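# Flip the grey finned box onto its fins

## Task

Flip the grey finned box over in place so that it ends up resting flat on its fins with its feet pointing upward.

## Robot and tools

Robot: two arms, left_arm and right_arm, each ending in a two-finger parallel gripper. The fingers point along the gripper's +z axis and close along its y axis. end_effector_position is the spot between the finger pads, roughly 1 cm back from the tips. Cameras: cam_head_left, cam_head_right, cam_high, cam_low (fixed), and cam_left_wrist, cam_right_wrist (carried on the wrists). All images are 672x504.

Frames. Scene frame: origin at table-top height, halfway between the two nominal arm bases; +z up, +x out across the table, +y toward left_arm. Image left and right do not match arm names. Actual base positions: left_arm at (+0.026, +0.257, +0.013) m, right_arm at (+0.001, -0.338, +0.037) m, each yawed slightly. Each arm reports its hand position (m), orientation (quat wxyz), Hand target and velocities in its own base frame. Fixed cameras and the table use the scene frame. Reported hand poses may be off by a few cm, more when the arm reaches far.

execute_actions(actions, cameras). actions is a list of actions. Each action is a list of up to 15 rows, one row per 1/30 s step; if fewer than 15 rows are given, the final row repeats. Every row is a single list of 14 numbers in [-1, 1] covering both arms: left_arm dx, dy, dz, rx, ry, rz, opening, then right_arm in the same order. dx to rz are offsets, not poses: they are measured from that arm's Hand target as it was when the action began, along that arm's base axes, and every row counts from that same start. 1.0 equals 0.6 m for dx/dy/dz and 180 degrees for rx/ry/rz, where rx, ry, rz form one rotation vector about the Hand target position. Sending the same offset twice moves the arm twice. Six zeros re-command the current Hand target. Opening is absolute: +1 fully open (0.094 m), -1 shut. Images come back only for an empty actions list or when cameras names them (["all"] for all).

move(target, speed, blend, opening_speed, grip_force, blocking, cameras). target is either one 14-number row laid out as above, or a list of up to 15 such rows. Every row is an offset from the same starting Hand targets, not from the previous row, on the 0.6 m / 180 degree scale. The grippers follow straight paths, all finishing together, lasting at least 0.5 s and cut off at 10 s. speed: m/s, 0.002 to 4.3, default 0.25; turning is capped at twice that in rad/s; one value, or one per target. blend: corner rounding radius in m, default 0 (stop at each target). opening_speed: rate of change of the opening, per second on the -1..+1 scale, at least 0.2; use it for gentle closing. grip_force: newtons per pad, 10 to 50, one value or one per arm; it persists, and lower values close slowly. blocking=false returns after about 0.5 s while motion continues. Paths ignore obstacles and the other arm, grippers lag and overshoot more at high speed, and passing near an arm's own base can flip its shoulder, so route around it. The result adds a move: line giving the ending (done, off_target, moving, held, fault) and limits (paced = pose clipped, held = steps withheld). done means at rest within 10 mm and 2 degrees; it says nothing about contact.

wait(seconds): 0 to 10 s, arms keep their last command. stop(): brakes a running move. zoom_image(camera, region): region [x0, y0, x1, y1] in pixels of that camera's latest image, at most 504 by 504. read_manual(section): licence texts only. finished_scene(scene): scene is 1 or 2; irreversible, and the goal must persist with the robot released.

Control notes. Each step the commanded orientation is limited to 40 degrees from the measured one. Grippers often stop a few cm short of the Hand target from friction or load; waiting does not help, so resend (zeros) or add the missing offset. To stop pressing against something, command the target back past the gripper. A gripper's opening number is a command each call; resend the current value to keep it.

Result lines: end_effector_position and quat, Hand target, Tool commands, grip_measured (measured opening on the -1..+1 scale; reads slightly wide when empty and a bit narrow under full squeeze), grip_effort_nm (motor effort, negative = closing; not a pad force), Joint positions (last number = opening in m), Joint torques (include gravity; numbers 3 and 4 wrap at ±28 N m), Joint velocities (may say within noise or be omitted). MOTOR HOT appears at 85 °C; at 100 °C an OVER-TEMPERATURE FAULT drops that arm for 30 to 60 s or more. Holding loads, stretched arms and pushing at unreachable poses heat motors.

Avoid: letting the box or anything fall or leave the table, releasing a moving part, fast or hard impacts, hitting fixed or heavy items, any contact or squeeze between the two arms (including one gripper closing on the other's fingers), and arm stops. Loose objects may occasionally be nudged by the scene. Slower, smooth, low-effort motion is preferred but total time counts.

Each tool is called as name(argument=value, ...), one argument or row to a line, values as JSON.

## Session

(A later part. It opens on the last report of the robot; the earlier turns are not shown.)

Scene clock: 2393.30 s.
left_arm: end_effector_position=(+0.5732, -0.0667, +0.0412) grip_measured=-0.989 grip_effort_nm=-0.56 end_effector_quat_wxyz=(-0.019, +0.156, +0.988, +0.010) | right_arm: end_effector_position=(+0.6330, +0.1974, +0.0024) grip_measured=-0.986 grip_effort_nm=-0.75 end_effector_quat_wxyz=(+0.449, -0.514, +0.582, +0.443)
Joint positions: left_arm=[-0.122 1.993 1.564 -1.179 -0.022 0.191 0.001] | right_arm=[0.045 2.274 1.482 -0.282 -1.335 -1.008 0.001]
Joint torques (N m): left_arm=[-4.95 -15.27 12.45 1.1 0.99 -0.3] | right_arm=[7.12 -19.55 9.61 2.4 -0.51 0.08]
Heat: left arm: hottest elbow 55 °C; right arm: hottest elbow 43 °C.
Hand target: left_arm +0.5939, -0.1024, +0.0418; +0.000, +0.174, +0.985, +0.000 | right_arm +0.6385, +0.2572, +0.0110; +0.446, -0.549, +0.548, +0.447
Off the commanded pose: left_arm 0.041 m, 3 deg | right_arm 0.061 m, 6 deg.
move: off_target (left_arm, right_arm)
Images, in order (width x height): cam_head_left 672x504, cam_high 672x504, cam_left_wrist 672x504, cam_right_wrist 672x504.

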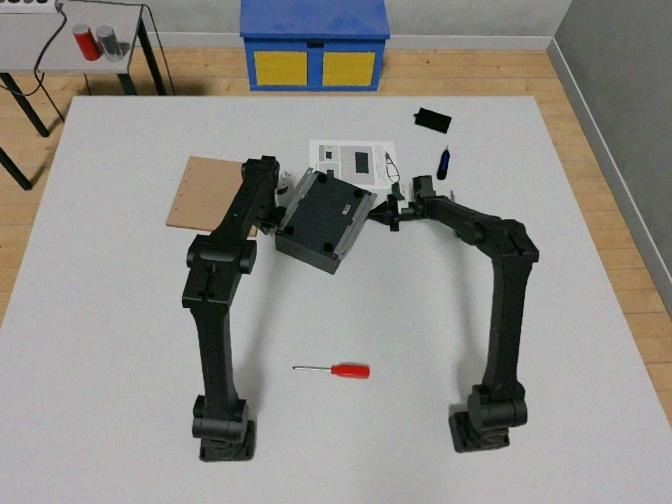

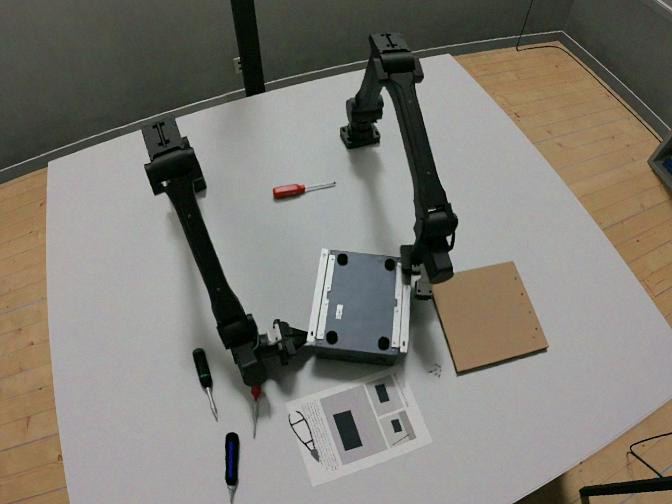

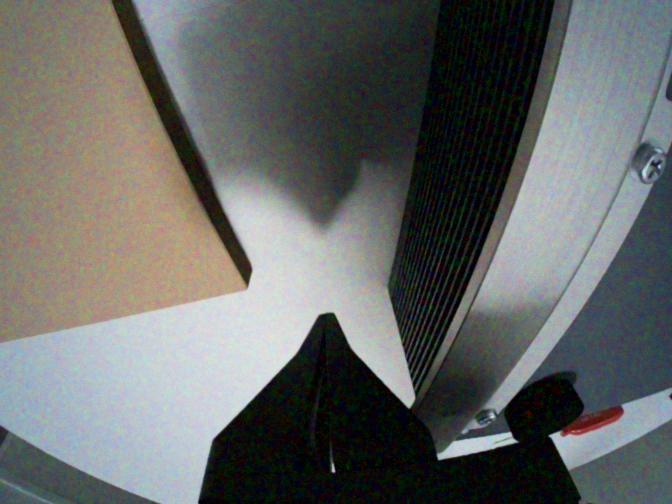

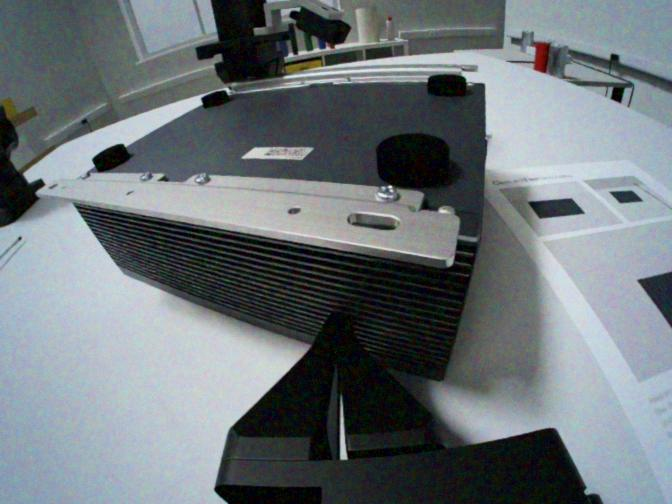

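move(
  target=[
    [-0.03, -0.06, 0, 0, 0, 0, -1, 0.06, 0.07, 0, 0, 0, 0, -1],
  ],
  speed=0.05,
  cameras=["cam_head_left", "cam_left_wrist", "cam_right_wrist", "cam_high"],
)

Scene clock: 2405.63 s.
left_arm: end_effector_position=(+0.5730, -0.0792, +0.0444) grip_measured=-0.989 grip_effort_nm=-0.56 end_effector_quat_wxyz=(-0.013, +0.129, +0.991, +0.015) | right_arm: end_effector_position=(+0.6775, +0.2191, +0.0026) grip_measured=-0.986 grip_effort_nm=-0.75 end_effector_quat_wxyz=(+0.455, -0.511, +0.589, +0.430)
Joint positions: left_arm=[-0.145 1.987 1.563 -1.173 -0.029 0.112 0.001] | right_arm=[0.076 2.34 1.602 -0.165 -1.293 -0.84 0.001]
Joint torques (N m): left_arm=[-8.41 -16.85 9.09 1.54 1.26 -0.11] | right_arm=[8.12 -19.55 10.41 2.13 -0.87 0.05]
Heat: left arm: hottest elbow 55 °C; right arm: hottest elbow 45 °C.
Hand target: left_arm +0.5759, -0.1384, +0.0419; +0.000, +0.174, +0.985, +0.000 | right_arm +0.6745, +0.2992, +0.0110; +0.446, -0.549, +0.548, +0.446
Off the commanded pose: left_arm 0.059 m, 6 deg | right_arm 0.081 m, 7 deg.
move: off_target (left_arm, right_arm)
Images, in order (width x height): cam_head_left 672x504, cam_high 672x504, cam_left_wrist 672x504, cam_right_wrist 672x504.

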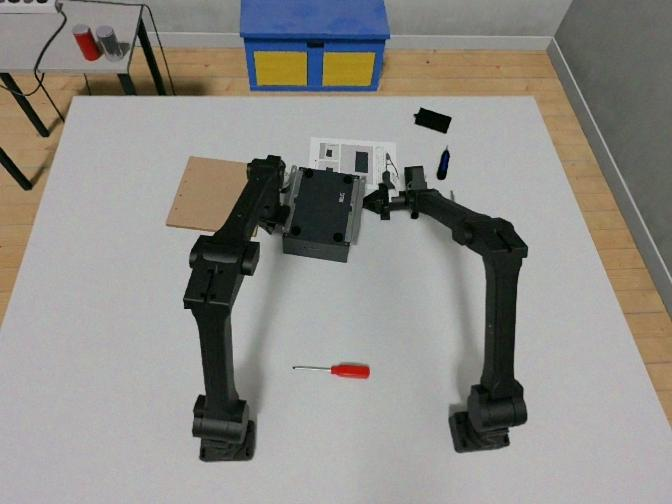

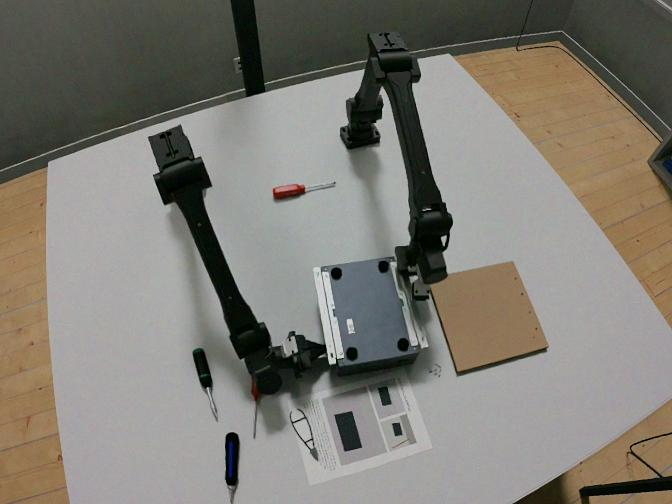

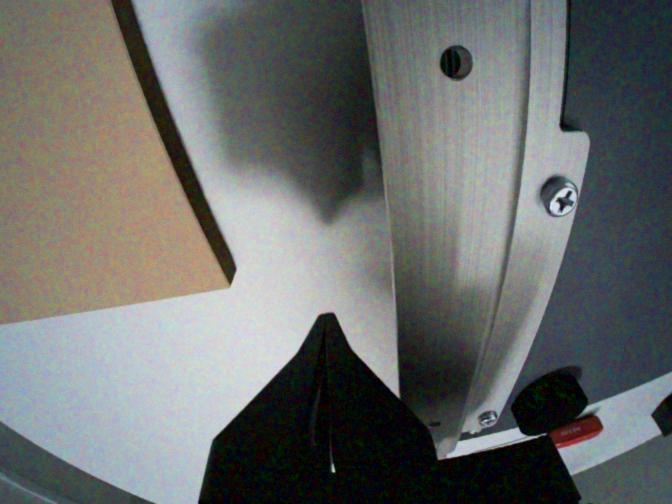

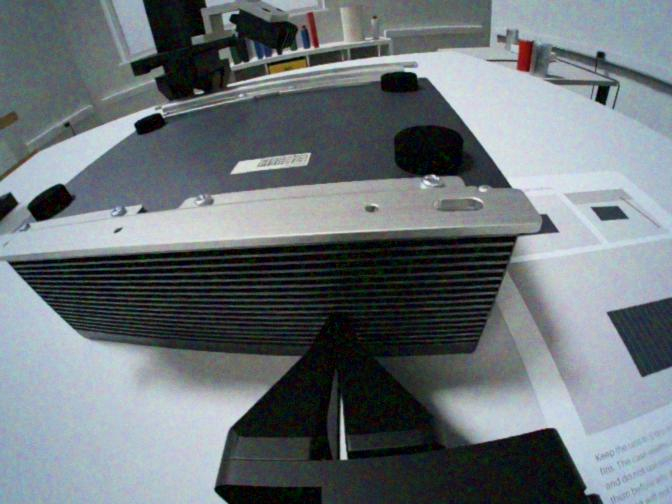

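move(
  target=[
    [0, 0.14, 0.03, 0, 0, 0, -1, 0.0, -0.25, 0.1, 0, 0, 0, -1],
    [0.35, 0.14, 0.03, 0, 0, 0, -1, 0.2, -0.25, 0.1, 0, 0, 0, -1],
  ],
  speed=0.08,
  blend=[0.015, 0],
  cameras=["cam_head_left", "cam_left_wrist", "cam_right_wrist", "cam_high"],
)

Scene clock: 2482.10 s.
left_arm: end_effector_position=(+0.7808, -0.0609, +0.0704) grip_measured=-0.989 grip_effort_nm=-0.56 end_effector_quat_wxyz=(+0.040, +0.172, +0.984, +0.005) | right_arm: end_effector_position=(+0.7883, +0.1555, +0.0657) grip_measured=-0.986 grip_effort_nm=-0.75 end_effector_quat_wxyz=(-0.445, +0.536, -0.561, -0.447)
Joint positions: left_arm=[-0.078 2.649 2.828 -1.67 -0.002 0.268 0.001] | right_arm=[-0.018 2.816 2.783 -1.527 -1.366 -1.533 0.001]
Joint torques (N m): left_arm=[0.09 -22.65 12.41 0.42 0.2 -0.06] | right_arm=[-1.38 -24.7 11.41 0.27 -0.78 -0.15]
Heat: left arm: hottest elbow 49 °C; right arm: hottest elbow 46 °C.
Hand target: left_arm +0.7859, -0.0544, +0.0598; +0.000, +0.174, +0.985, +0.000 | right_arm +0.7945, +0.1492, +0.0710; -0.446, +0.549, -0.548, -0.447
Off the commanded pose: left_arm 0.013 m, 5 deg | right_arm 0.010 m, 2 deg.
joint sent to its limit (left arm) — joint 4 (wrist pitch), lower limit. The joint targets are off in orientation, not in position.
move: off_target (left_arm)
Images, in order (width x height): cam_head_left 672x504, cam_high 672x504, cam_left_wrist 672x504, cam_right_wrist 672x504.

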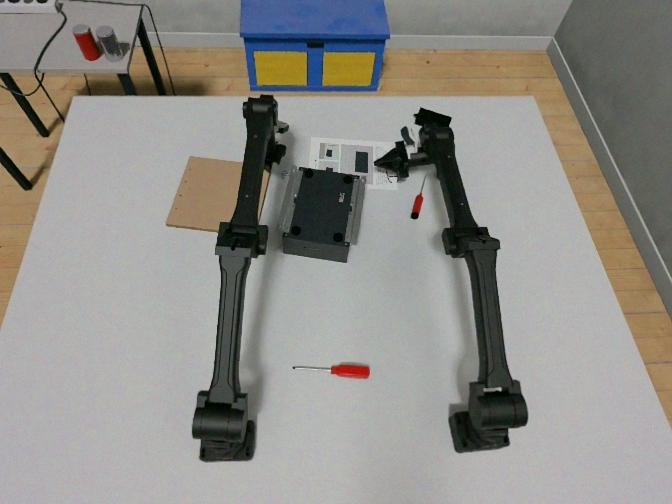

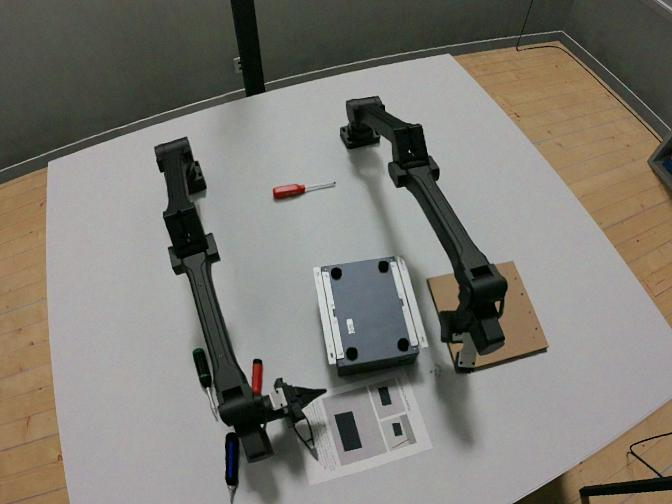

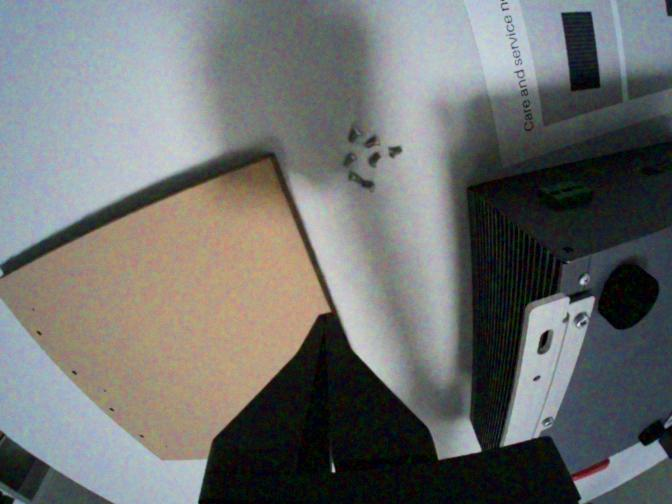

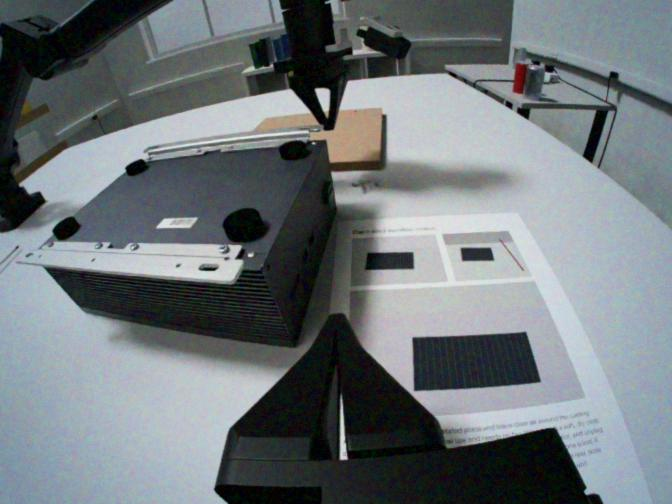

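move(
  target=[
    [-0.21, 0.0, 0.0, 0, 0, 0, -1, -0.03, -0.05, 0.15, 0, 0, 0, -1],
    [-0.29, 0.0, 0.2, 0, 0, 0, -1, -0.08, 0.0, 0.22, -0.18, 0.15, -0.185, -1],
    [-0.36, -0.14, 0.22, 0, 0, 0, -1, -0.1, 0.155, 0.22, -0.3581, 0.2998, -0.3692, -1],
  ],
  speed=0.1,
  blend=[0.02, 0.02, 0],
  cameras=["cam_head_left", "cam_left_wrist", "cam_right_wrist", "cam_high"],
)

Scene clock: 2583.80 s.
left_arm: end_effector_position=(+0.5784, -0.1218, +0.1819) grip_measured=-0.989 grip_effort_nm=-0.55 end_effector_quat_wxyz=(-0.007, +0.176, +0.984, +0.001) | right_arm: end_effector_position=(+0.7325, +0.2199, +0.1959) grip_measured=-0.986 grip_effort_nm=-0.75 end_effector_quat_wxyz=(+0.089, -0.124, +0.987, +0.045)
Joint positions: left_arm=[-0.207 1.917 1.828 -1.496 -0.002 0.146 0.001] | right_arm=[0.278 2.43 2.729 -1.68 -0.061 0.034 0.001]
Joint torques (N m): left_arm=[-1.49 -19.19 8.61 0.62 0.18 -0.32] | right_arm=[-0.09 -21.66 11.43 0.66 0.06 0.11]
Heat: left arm: hottest elbow 56 °C; right arm: hottest elbow 53 °C.
Hand target: left_arm +0.5757, -0.1268, +0.1901; +0.000, +0.174, +0.985, +0.000 (not the last commanded pose) | right_arm +0.7362, +0.2295, +0.2032; +0.036, -0.127, +0.991, +0.035 (not the last commanded pose)
Off the commanded pose: left_arm 0.021 m, 1 deg | right_arm 0.023 m, 12 deg.
joint sent to its limit (right arm) — joint 4 (wrist pitch), lower limit.
move: off_target (left_arm, right_arm; path cut at 10 s); path passed 2 of 3 targets
Images, in order (width x height): cam_head_left 672x504, cam_high 672x504, cam_left_wrist 672x504, cam_right_wrist 672x504.

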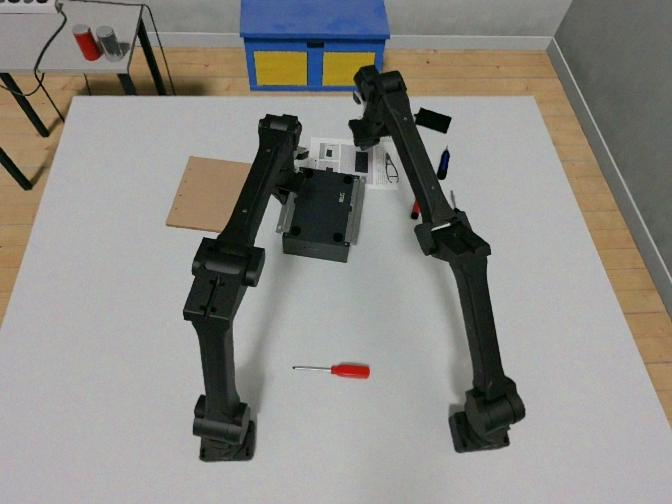

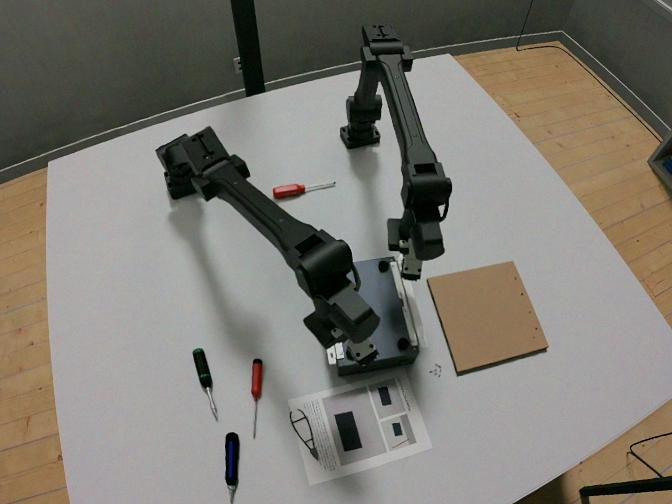

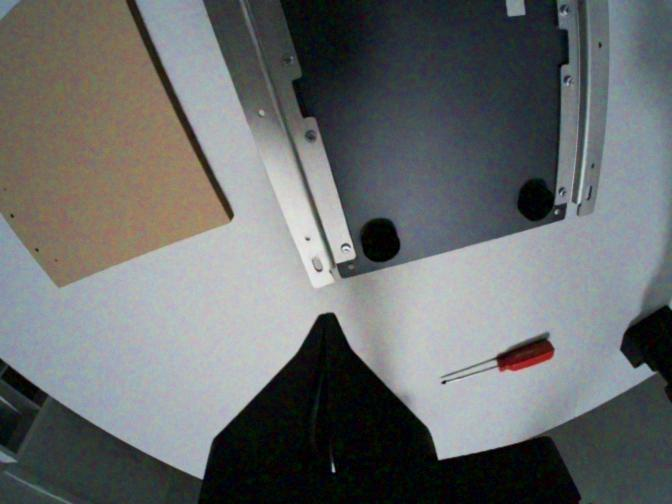

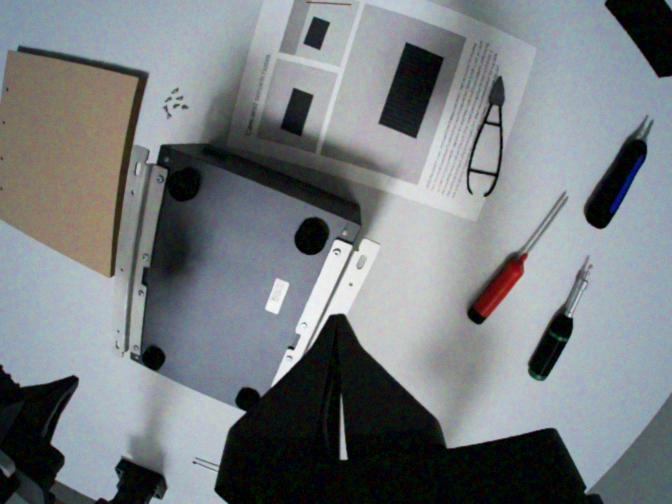

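move(
  target=[0.024, -0.052, -0.075, 0, 0, 0, -0.574, 0.044, 0.045, -0.085, 0, 0, 0, -0.574],
  speed=0.06,
  cameras=["cam_left_wrist", "cam_right_wrist", "cam_high"],
)

Scene clock: 2626.57 s.
left_arm: end_effector_position=(+0.5879, -0.1520, +0.1618) grip_measured=-0.577 grip_effort_nm=0.17 end_effector_quat_wxyz=(+0.009, +0.176, +0.984, +0.000) | right_arm: end_effector_position=(+0.7545, +0.2437, +0.1414) grip_measured=-0.575 grip_effort_nm=0.07 end_effector_quat_wxyz=(+0.091, -0.122, +0.987, +0.046)
Joint positions: left_arm=[-0.253 1.946 1.82 -1.427 -0.002 0.101 0.02] | right_arm=[0.3 2.584 2.88 -1.67 -0.058 0.059 0.02]
Joint torques (N m): left_arm=[-1.38 -15.74 8.76 1.11 0.16 -0.32] | right_arm=[0.26 -24.18 11.44 1.39 0.06 0.03]
Heat: left arm: hottest elbow 52 °C; right arm: hottest elbow 50 °C.
Hand target: left_arm +0.5900, -0.1579, +0.1452; +0.000, +0.173, +0.985, +0.000 | right_arm +0.7625, +0.2564, +0.1521; +0.035, -0.127, +0.991, +0.035
Off the commanded pose: left_arm 0.018 m, 1 deg | right_arm 0.019 m, 7 deg.
elbow stopped short (right arm): the move would have taken joint 3 (elbow) straighter than the controller allows.
move: off_target (left_arm, right_arm)
Images, in order (width x height): cam_high 672x504, cam_left_wrist 672x504, cam_right_wrist 672x504.

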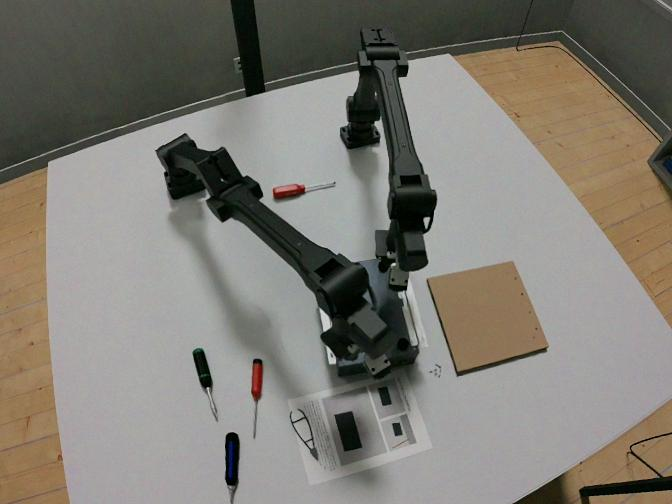

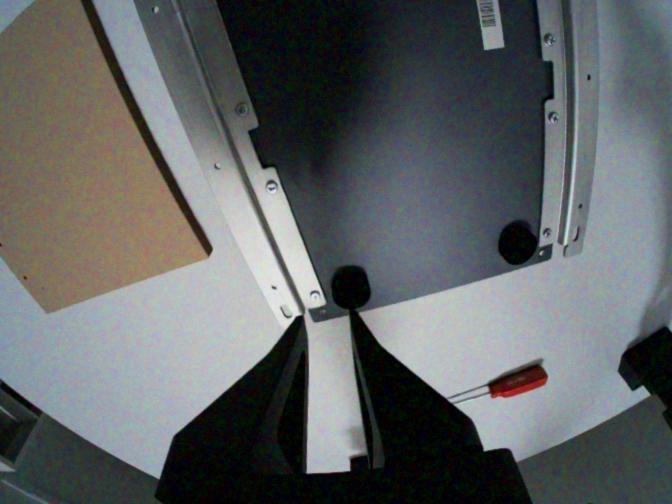

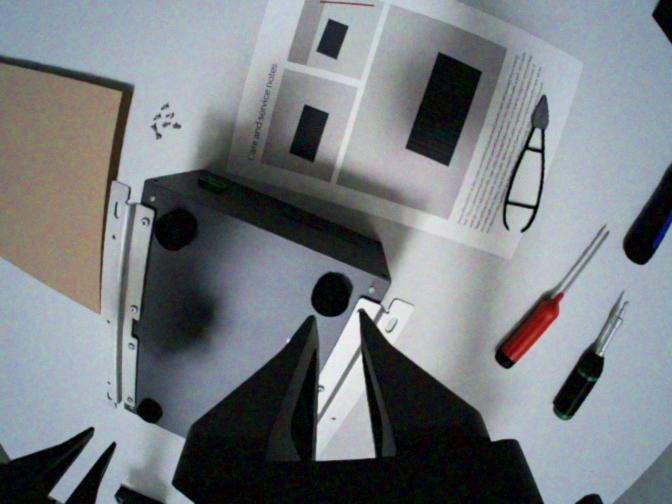

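move(
  target=[-0.01, -0.018, -0.09, 0, 0, 0, -0.574, 0.0, 0.015, -0.1, 0, 0, 0, -0.574],
  speed=0.05,
  cameras=["cam_left_wrist", "cam_right_wrist"],
)

Scene clock: 2666.33 s.
left_arm: end_effector_position=(+0.5840, -0.1624, +0.1096) grip_measured=-0.577 grip_effort_nm=0.17 end_effector_quat_wxyz=(+0.011, +0.175, +0.984, +0.000) | right_arm: end_effector_position=(+0.7551, +0.2511, +0.0836) grip_measured=-0.575 grip_effort_nm=0.07 end_effector_quat_wxyz=(+0.062, -0.122, +0.990, +0.041)
Joint positions: left_arm=[-0.271 1.969 1.716 -1.297 -0.002 0.081 0.02] | right_arm=[0.309 2.661 2.883 -1.654 -0.058 0.067 0.02]
Joint torques (N m): left_arm=[-1.61 -15.79 8.53 0.98 0.14 -0.31] | right_arm=[0.15 -24.64 11.12 1.32 0.1 0.04]
Heat: left arm: hottest elbow 48 °C; right arm: hottest elbow 52 °C.
Hand target: left_arm +0.5840, -0.1688, +0.0912; +0.000, +0.174, +0.985, +0.000 | right_arm +0.7625, +0.2652, +0.0921; +0.035, -0.127, +0.991, +0.035
Off the commanded pose: left_arm 0.019 m, 1 deg | right_arm 0.018 m, 3 deg.
elbow stopped short (right arm): the move would have taken joint 3 (elbow) straighter than the controller allows.
move: off_target (left_arm, right_arm)
Images, in order (width x height): cam_left_wrist 672x504, cam_right_wrist 672x504.

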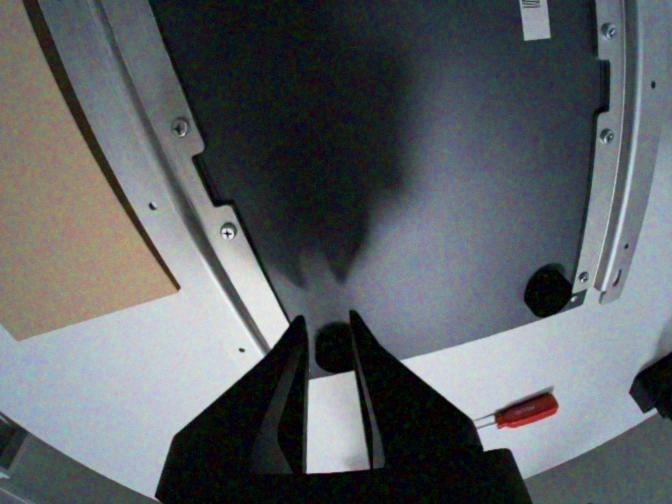

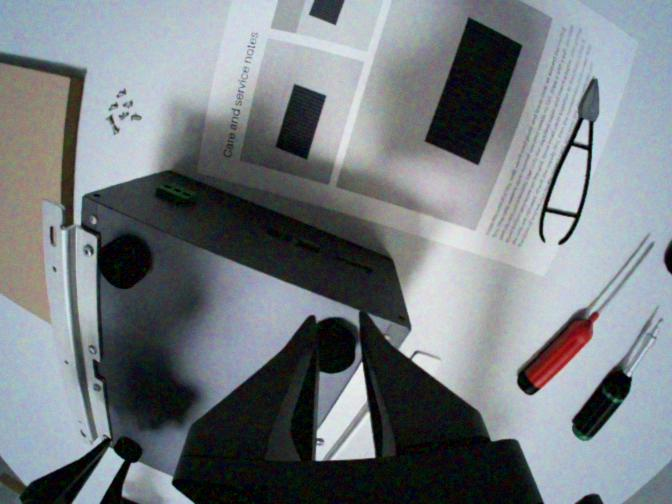

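move(
  target=[0, 0, -0.028, 0, 0, 0, -0.70, 0.0, 0.0, -0.028, 0, 0, 0, -0.70],
  speed=0.03,
  cameras=["cam_left_wrist", "cam_right_wrist"],
)

zoom_image(
  camera="cam_left_wrist",
  region=[230, 240, 440, 440],
)

zoom_image(
  camera="cam_right_wrist",
  region=[230, 240, 440, 440],
)

Scene clock: 2694.70 s.
left_arm: end_effector_position=(+0.5848, -0.1626, +0.0940) grip_measured=-0.697 grip_effort_nm=-0.12 end_effector_quat_wxyz=(+0.012, +0.175, +0.984, +0.000) | right_arm: end_effector_position=(+0.7554, +0.2512, +0.0690) grip_measured=-0.699 grip_effort_nm=-0.08 end_effector_quat_wxyz=(+0.055, -0.122, +0.990, +0.040)
Joint positions: left_arm=[-0.271 1.981 1.692 -1.259 -0.002 0.081 0.014] | right_arm=[0.309 2.68 2.883 -1.649 -0.058 0.067 0.014]
Joint torques (N m): left_arm=[-1.67 -15.91 8.35 1.11 0.15 -0.32] | right_arm=[0.26 -24.35 11.29 1.26 0.07 0.1]
Heat: left arm: hottest elbow 49 °C; right arm: hottest elbow 54 °C.
Hand target: left_arm +0.5840, -0.1688, +0.0744; +0.000, +0.174, +0.985, +0.000 | right_arm +0.7626, +0.2653, +0.0753; +0.036, -0.127, +0.991, +0.035
Off the commanded pose: left_arm 0.021 m, 1 deg | right_arm 0.017 m, 2 deg.
elbow stopped short (right arm): the move would have taken joint 3 (elbow) straighter than the controller allows.
move: off_target (left_arm, right_arm)
Images, in order (width x height): cam_left_wrist 672x504, cam_right_wrist 672x504.

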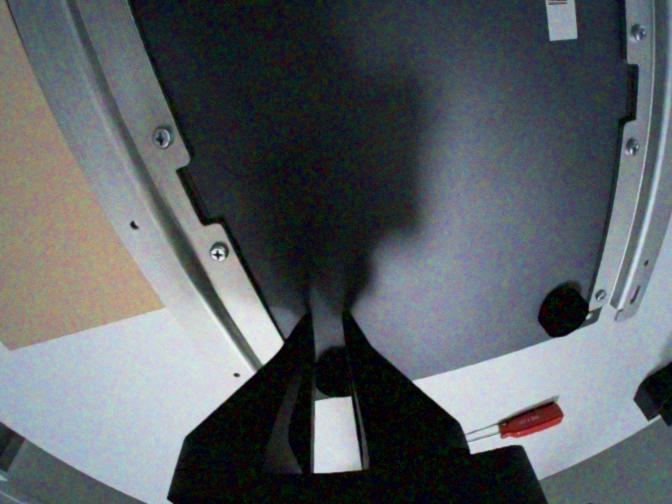

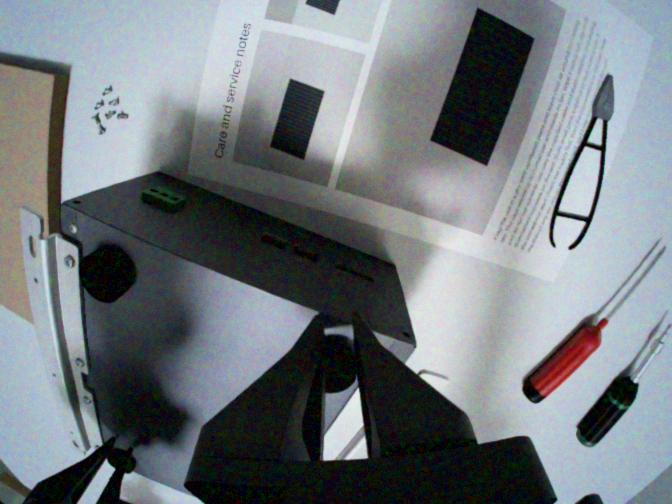

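Scaled by 2.400 from the camera's 672x504 image, which has a finer 960x720 frame.

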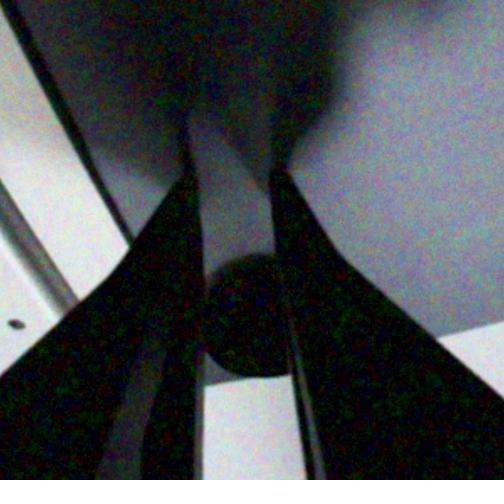

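Scaled by 2.400 from the camera's 672x504 image, which has a finer 960x720 frame.

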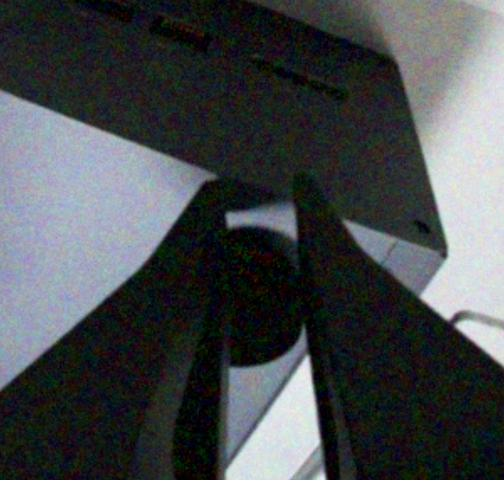

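move(
  target=[0, 0, -0.012, 0, 0, 0, -0.70, -0.01, -0.012, -0.012, 0, 0, 0, -0.70],
  speed=0.02,
  cameras=["cam_left_wrist", "cam_right_wrist"],
)

zoom_image(
  camera="cam_left_wrist",
  region=[230, 240, 440, 440],
)

zoom_image(
  camera="cam_right_wrist",
  region=[230, 240, 440, 440],
)

Scene clock: 2705.17 s.
left_arm: end_effector_position=(+0.5863, -0.1631, +0.0907) grip_measured=-0.697 grip_effort_nm=-0.12 end_effector_quat_wxyz=(+0.015, +0.175, +0.984, +0.000) | right_arm: end_effector_position=(+0.7541, +0.2507, +0.0664) grip_measured=-0.699 grip_effort_nm=-0.08 end_effector_quat_wxyz=(+0.052, -0.122, +0.990, +0.039)
Joint positions: left_arm=[-0.271 1.983 1.686 -1.243 -0.002 0.081 0.014] | right_arm=[0.309 2.684 2.883 -1.654 -0.058 0.067 0.014]
Joint torques (N m): left_arm=[-1.67 -15.56 8.05 1.25 0.16 -0.32] | right_arm=[-0.38 -24.18 11.14 0.17 0.01 0.02]
Heat: left arm: hottest elbow 49 °C; right arm: hottest elbow 54 °C.
Hand target: left_arm +0.5840, -0.1688, +0.0672; +0.000, +0.174, +0.985, +0.000 | right_arm +0.7565, +0.2580, +0.0679; +0.035, -0.127, +0.991, +0.035
Off the commanded pose: left_arm 0.024 m, 2 deg | right_arm 0.008 m, 2 deg.
elbow stopped short (right arm): the move would have taken joint 3 (elbow) straighter than the controller allows.
move: off_target (left_arm)
Images, in order (width x height): cam_left_wrist 672x504, cam_right_wrist 672x504.

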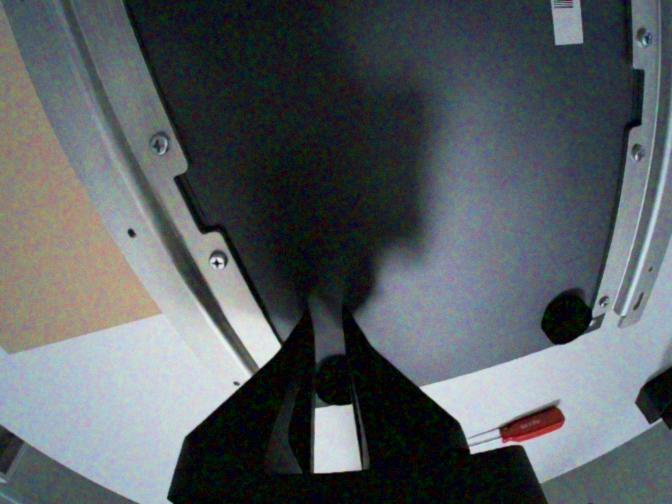

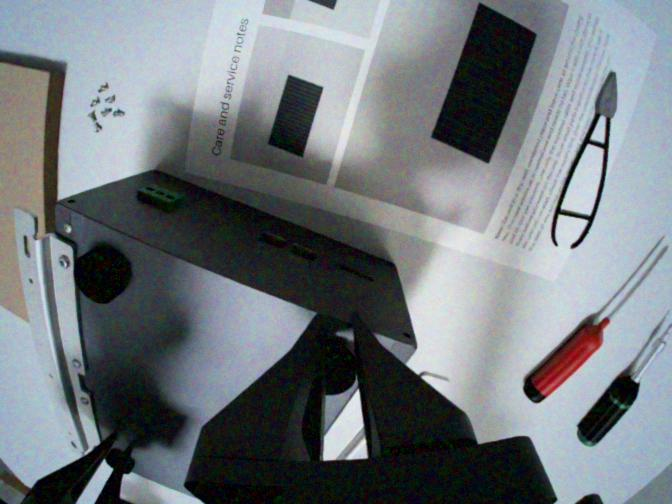

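Scaled by 2.400 from the camera's 672x504 image, which has a finer 960x720 frame.

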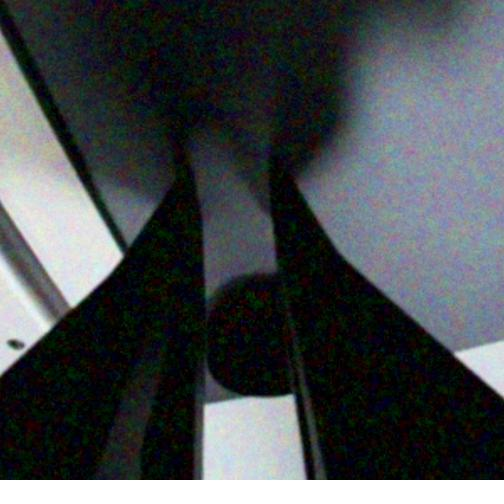

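Scaled by 2.400 from the camera's 672x504 image, which has a finer 960x720 frame.

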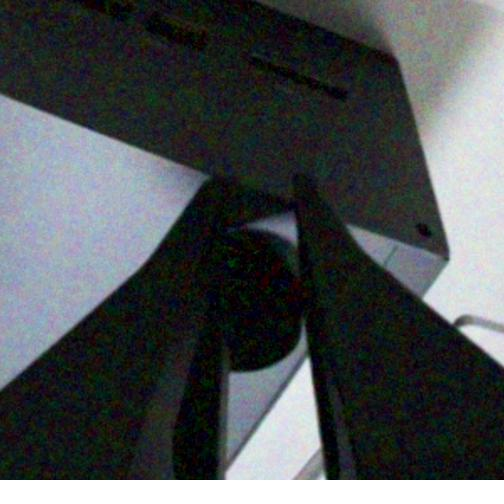

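move(
  target=[-0.1, 0.0, 0.016, 0, 0, 0, -0.70, -0.1, 0.0, -0.024, 0, 0, 0, -0.70],
  speed=0.04,
  cameras=["cam_left_wrist", "cam_right_wrist", "cam_head_left"],
)

Scene clock: 2722.07 s.
left_arm: end_effector_position=(+0.5425, -0.1624, +0.0898) grip_measured=-0.697 grip_effort_nm=-0.12 end_effector_quat_wxyz=(+0.025, +0.173, +0.985, -0.001) | right_arm: end_effector_position=(+0.7140, +0.2411, +0.0647) grip_measured=-0.699 grip_effort_nm=-0.08 end_effector_quat_wxyz=(+0.057, -0.117, +0.991, +0.037)
Joint positions: left_arm=[-0.291 1.866 1.503 -1.158 -0.004 0.057 0.014] | right_arm=[0.315 2.375 2.287 -1.356 -0.05 0.084 0.014]
Joint torques (N m): left_arm=[-2.43 -16.15 6.17 -0.01 0.2 -0.38] | right_arm=[1.44 -23.53 6.45 -0.02 -0.14 0.02]
Heat: left arm: hottest elbow 47 °C; right arm: hottest elbow 55 °C.
Hand target: left_arm +0.5240, -0.1688, +0.0769; +0.000, +0.173, +0.985, +0.000 | right_arm +0.6966, +0.2583, +0.0537; +0.036, -0.127, +0.991, +0.035
Off the commanded pose: left_arm 0.024 m, 3 deg | right_arm 0.027 m, 3 deg.
move: off_target (left_arm, right_arm)
Images, in order (width x height): cam_head_left 672x504, cam_left_wrist 672x504, cam_right_wrist 672x504.

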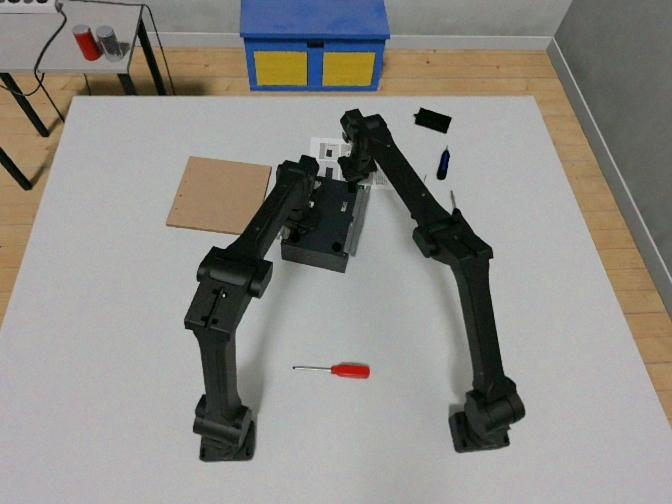

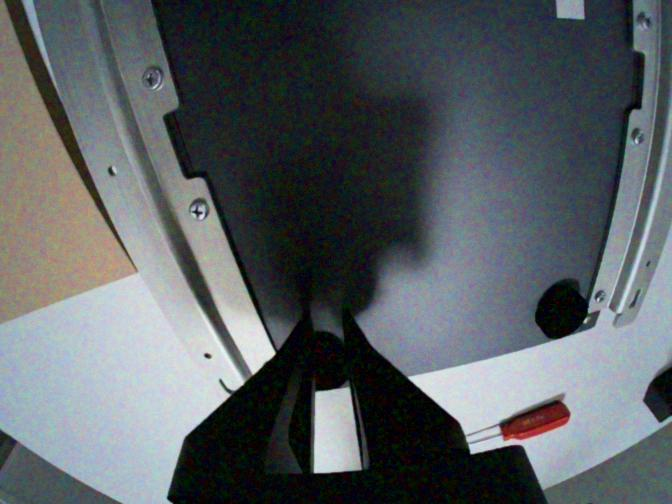

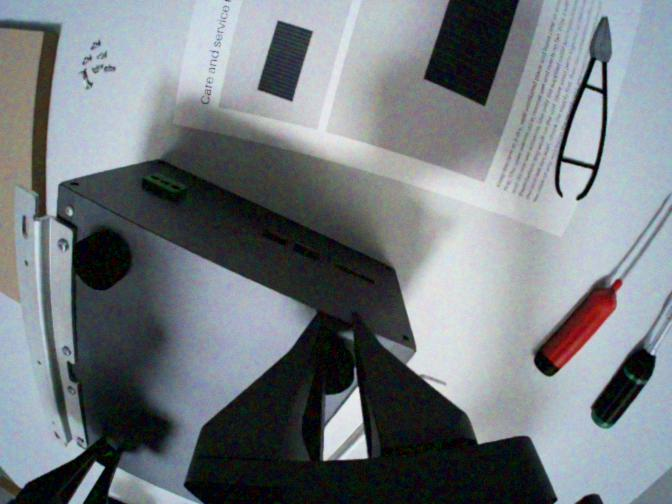

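move(
  target=[-0.12, 0.0, 0.0, 0, 0, 0, -0.70, -0.105, 0.02, 0.0, 0, 0, 0, -0.70],
  speed=0.04,
  cameras=["cam_left_wrist", "cam_right_wrist", "cam_head_left"],
)

Scene clock: 2742.40 s.
left_arm: end_effector_position=(+0.4726, -0.1652, +0.0896) grip_measured=-0.697 grip_effort_nm=-0.12 end_effector_quat_wxyz=(+0.027, +0.174, +0.984, -0.002) | right_arm: end_effector_position=(+0.6518, +0.2515, +0.0638) grip_measured=-0.699 grip_effort_nm=-0.07 end_effector_quat_wxyz=(+0.054, -0.115, +0.991, +0.035)
Joint positions: left_arm=[-0.337 1.706 1.276 -1.087 -0.005 0.012 0.014] | right_arm=[0.358 2.191 1.954 -1.212 -0.043 0.129 0.014]
Joint torques (N m): left_arm=[-2.26 -13.22 5.7 -0.05 0.23 -0.37] | right_arm=[2.43 -20.95 6.39 0.2 -0.26 0.11]
Heat: left arm: hottest elbow 47 °C; right arm: hottest elbow 50 °C.
Hand target: left_arm +0.4520, -0.1688, +0.0769; +0.000, +0.174, +0.985, +0.000 | right_arm +0.6335, +0.2702, +0.0536; +0.035, -0.127, +0.991, +0.035
Off the commanded pose: left_arm 0.024 m, 3 deg | right_arm 0.028 m, 2 deg.
move: off_target (left_arm, right_arm)
Images, in order (width x height): cam_head_left 672x504, cam_left_wrist 672x504, cam_right_wrist 672x504.

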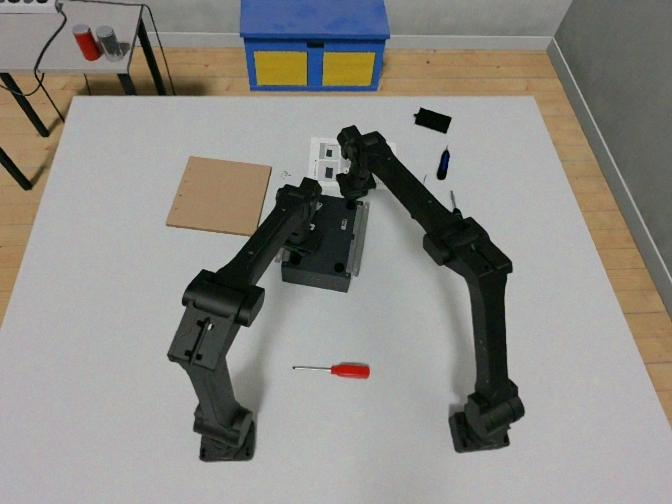

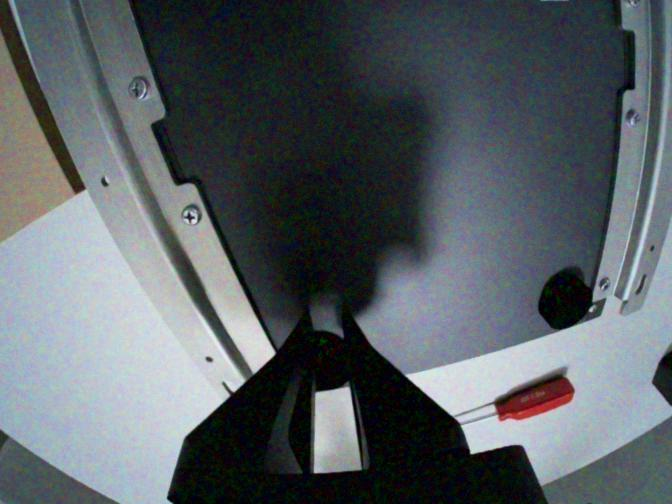

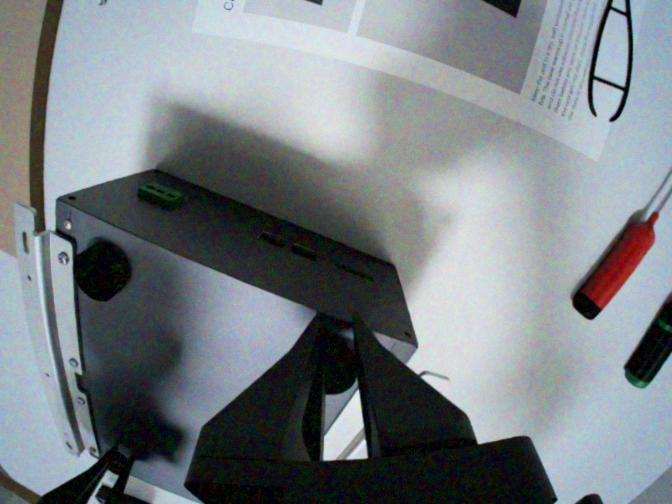

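move(
  target=[-0.092, 0.005, 0.0, 0, 0, 0, -0.70, -0.083, 0.025, 0.0, 0, 0, 0, -0.70],
  speed=0.04,
  cameras=["cam_left_wrist", "cam_right_wrist", "cam_head_left"],
)

Scene clock: 2748.73 s.
left_arm: end_effector_position=(+0.4175, -0.1645, +0.0895) grip_measured=-0.697 grip_effort_nm=-0.12 end_effector_quat_wxyz=(+0.027, +0.174, +0.984, -0.003) | right_arm: end_effector_position=(+0.6038, +0.2664, +0.0633) grip_measured=-0.699 grip_effort_nm=-0.06 end_effector_quat_wxyz=(+0.054, -0.113, +0.991, +0.035)
Joint positions: left_arm=[-0.376 1.582 1.117 -1.053 -0.006 -0.026 0.014] | right_arm=[0.407 2.082 1.766 -1.132 -0.036 0.181 0.014]
Joint torques (N m): left_arm=[-2.2 -11.28 5.57 0.02 0.26 -0.39] | right_arm=[2.55 -20.31 6.13 0.46 -0.31 0.04]
Heat: left arm: hottest elbow 46 °C; right arm: hottest elbow 49 °C.
Hand target: left_arm +0.3968, -0.1658, +0.0768; +0.000, +0.174, +0.985, +0.000 | right_arm +0.5837, +0.2851, +0.0536; +0.035, -0.127, +0.991, +0.035
Off the commanded pose: left_arm 0.024 m, 3 deg | right_arm 0.029 m, 3 deg.
move: off_target (left_arm, right_arm)
Images, in order (width x height): cam_head_left 672x504, cam_left_wrist 672x504, cam_right_wrist 672x504.

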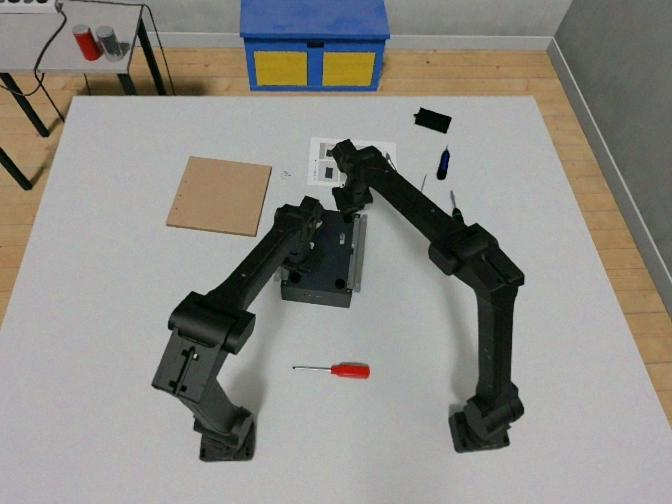

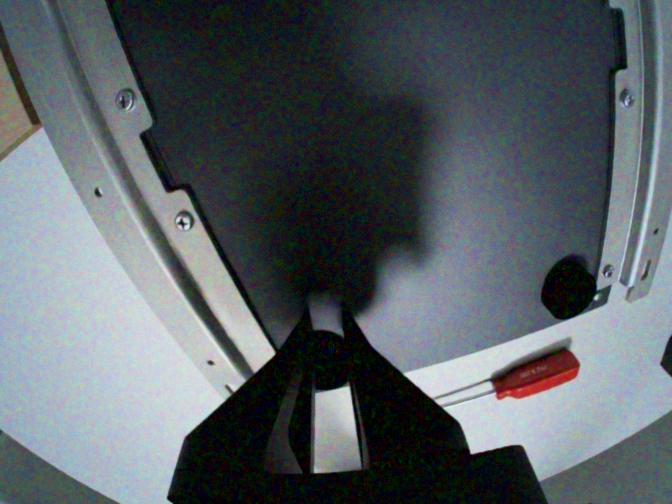

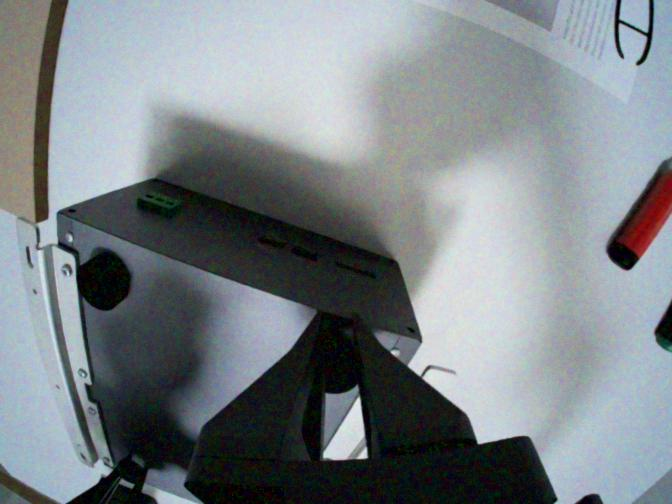

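move(
  target=[-0.0967, -0.005, 0.0, 0, 0, 0, -0.70, -0.07, 0.01, 0.0, 0, 0, 0, -0.70],
  speed=0.04,
  cameras=["cam_left_wrist", "cam_right_wrist", "cam_head_left"],
)

Scene clock: 2760.23 s.
left_arm: end_effector_position=(+0.3631, -0.1694, +0.0895) grip_measured=-0.697 grip_effort_nm=-0.12 end_effector_quat_wxyz=(+0.031, +0.173, +0.984, -0.004) | right_arm: end_effector_position=(+0.5574, +0.2810, +0.0627) grip_measured=-0.699 grip_effort_nm=-0.07 end_effector_quat_wxyz=(+0.051, -0.121, +0.991, +0.037)
Joint positions: left_arm=[-0.439 1.459 0.976 -1.026 -0.008 -0.091 0.014] | right_arm=[0.458 1.993 1.619 -1.077 -0.036 0.217 0.014]
Joint torques (N m): left_arm=[-2.61 -9.58 5.26 -0.27 0.36 -0.4] | right_arm=[1.38 -18.55 6.13 0.55 -0.22 0.1]
Heat: left arm: hottest elbow 46 °C; right arm: hottest elbow 47 °C.
Hand target: left_arm +0.3388, -0.1688, +0.0768; +0.000, +0.174, +0.985, +0.000 | right_arm +0.5417, +0.2912, +0.0536; +0.035, -0.127, +0.991, +0.035
Off the commanded pose: left_arm 0.027 m, 4 deg | right_arm 0.021 m, 2 deg.
move: off_target (left_arm, right_arm)
Images, in order (width x height): cam_head_left 672x504, cam_left_wrist 672x504, cam_right_wrist 672x504.

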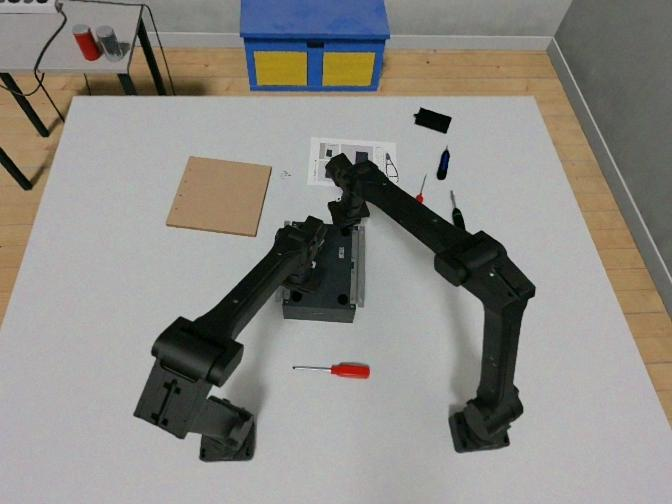

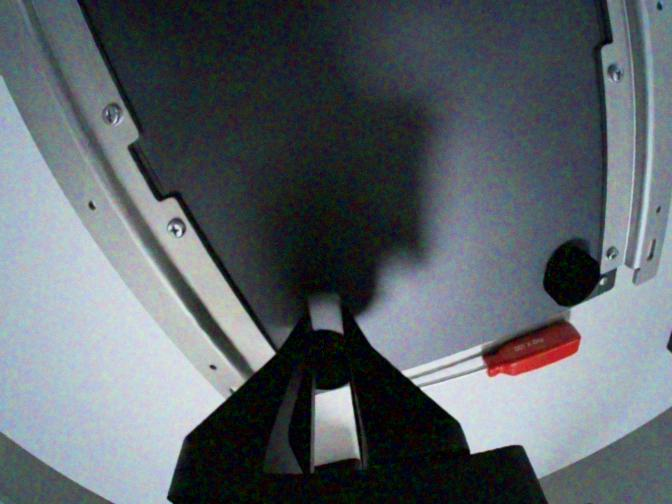

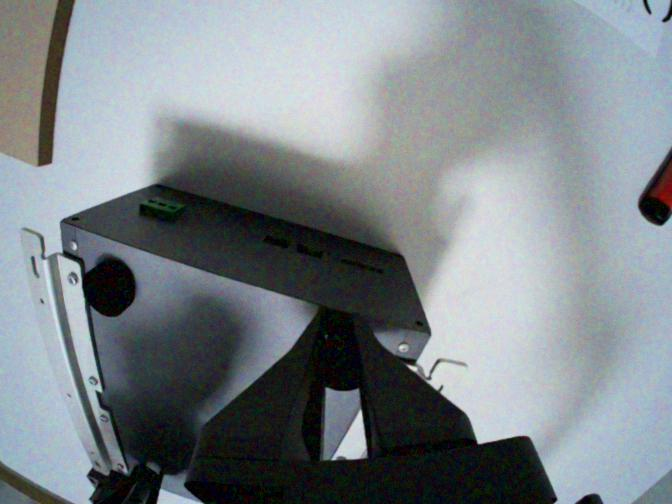

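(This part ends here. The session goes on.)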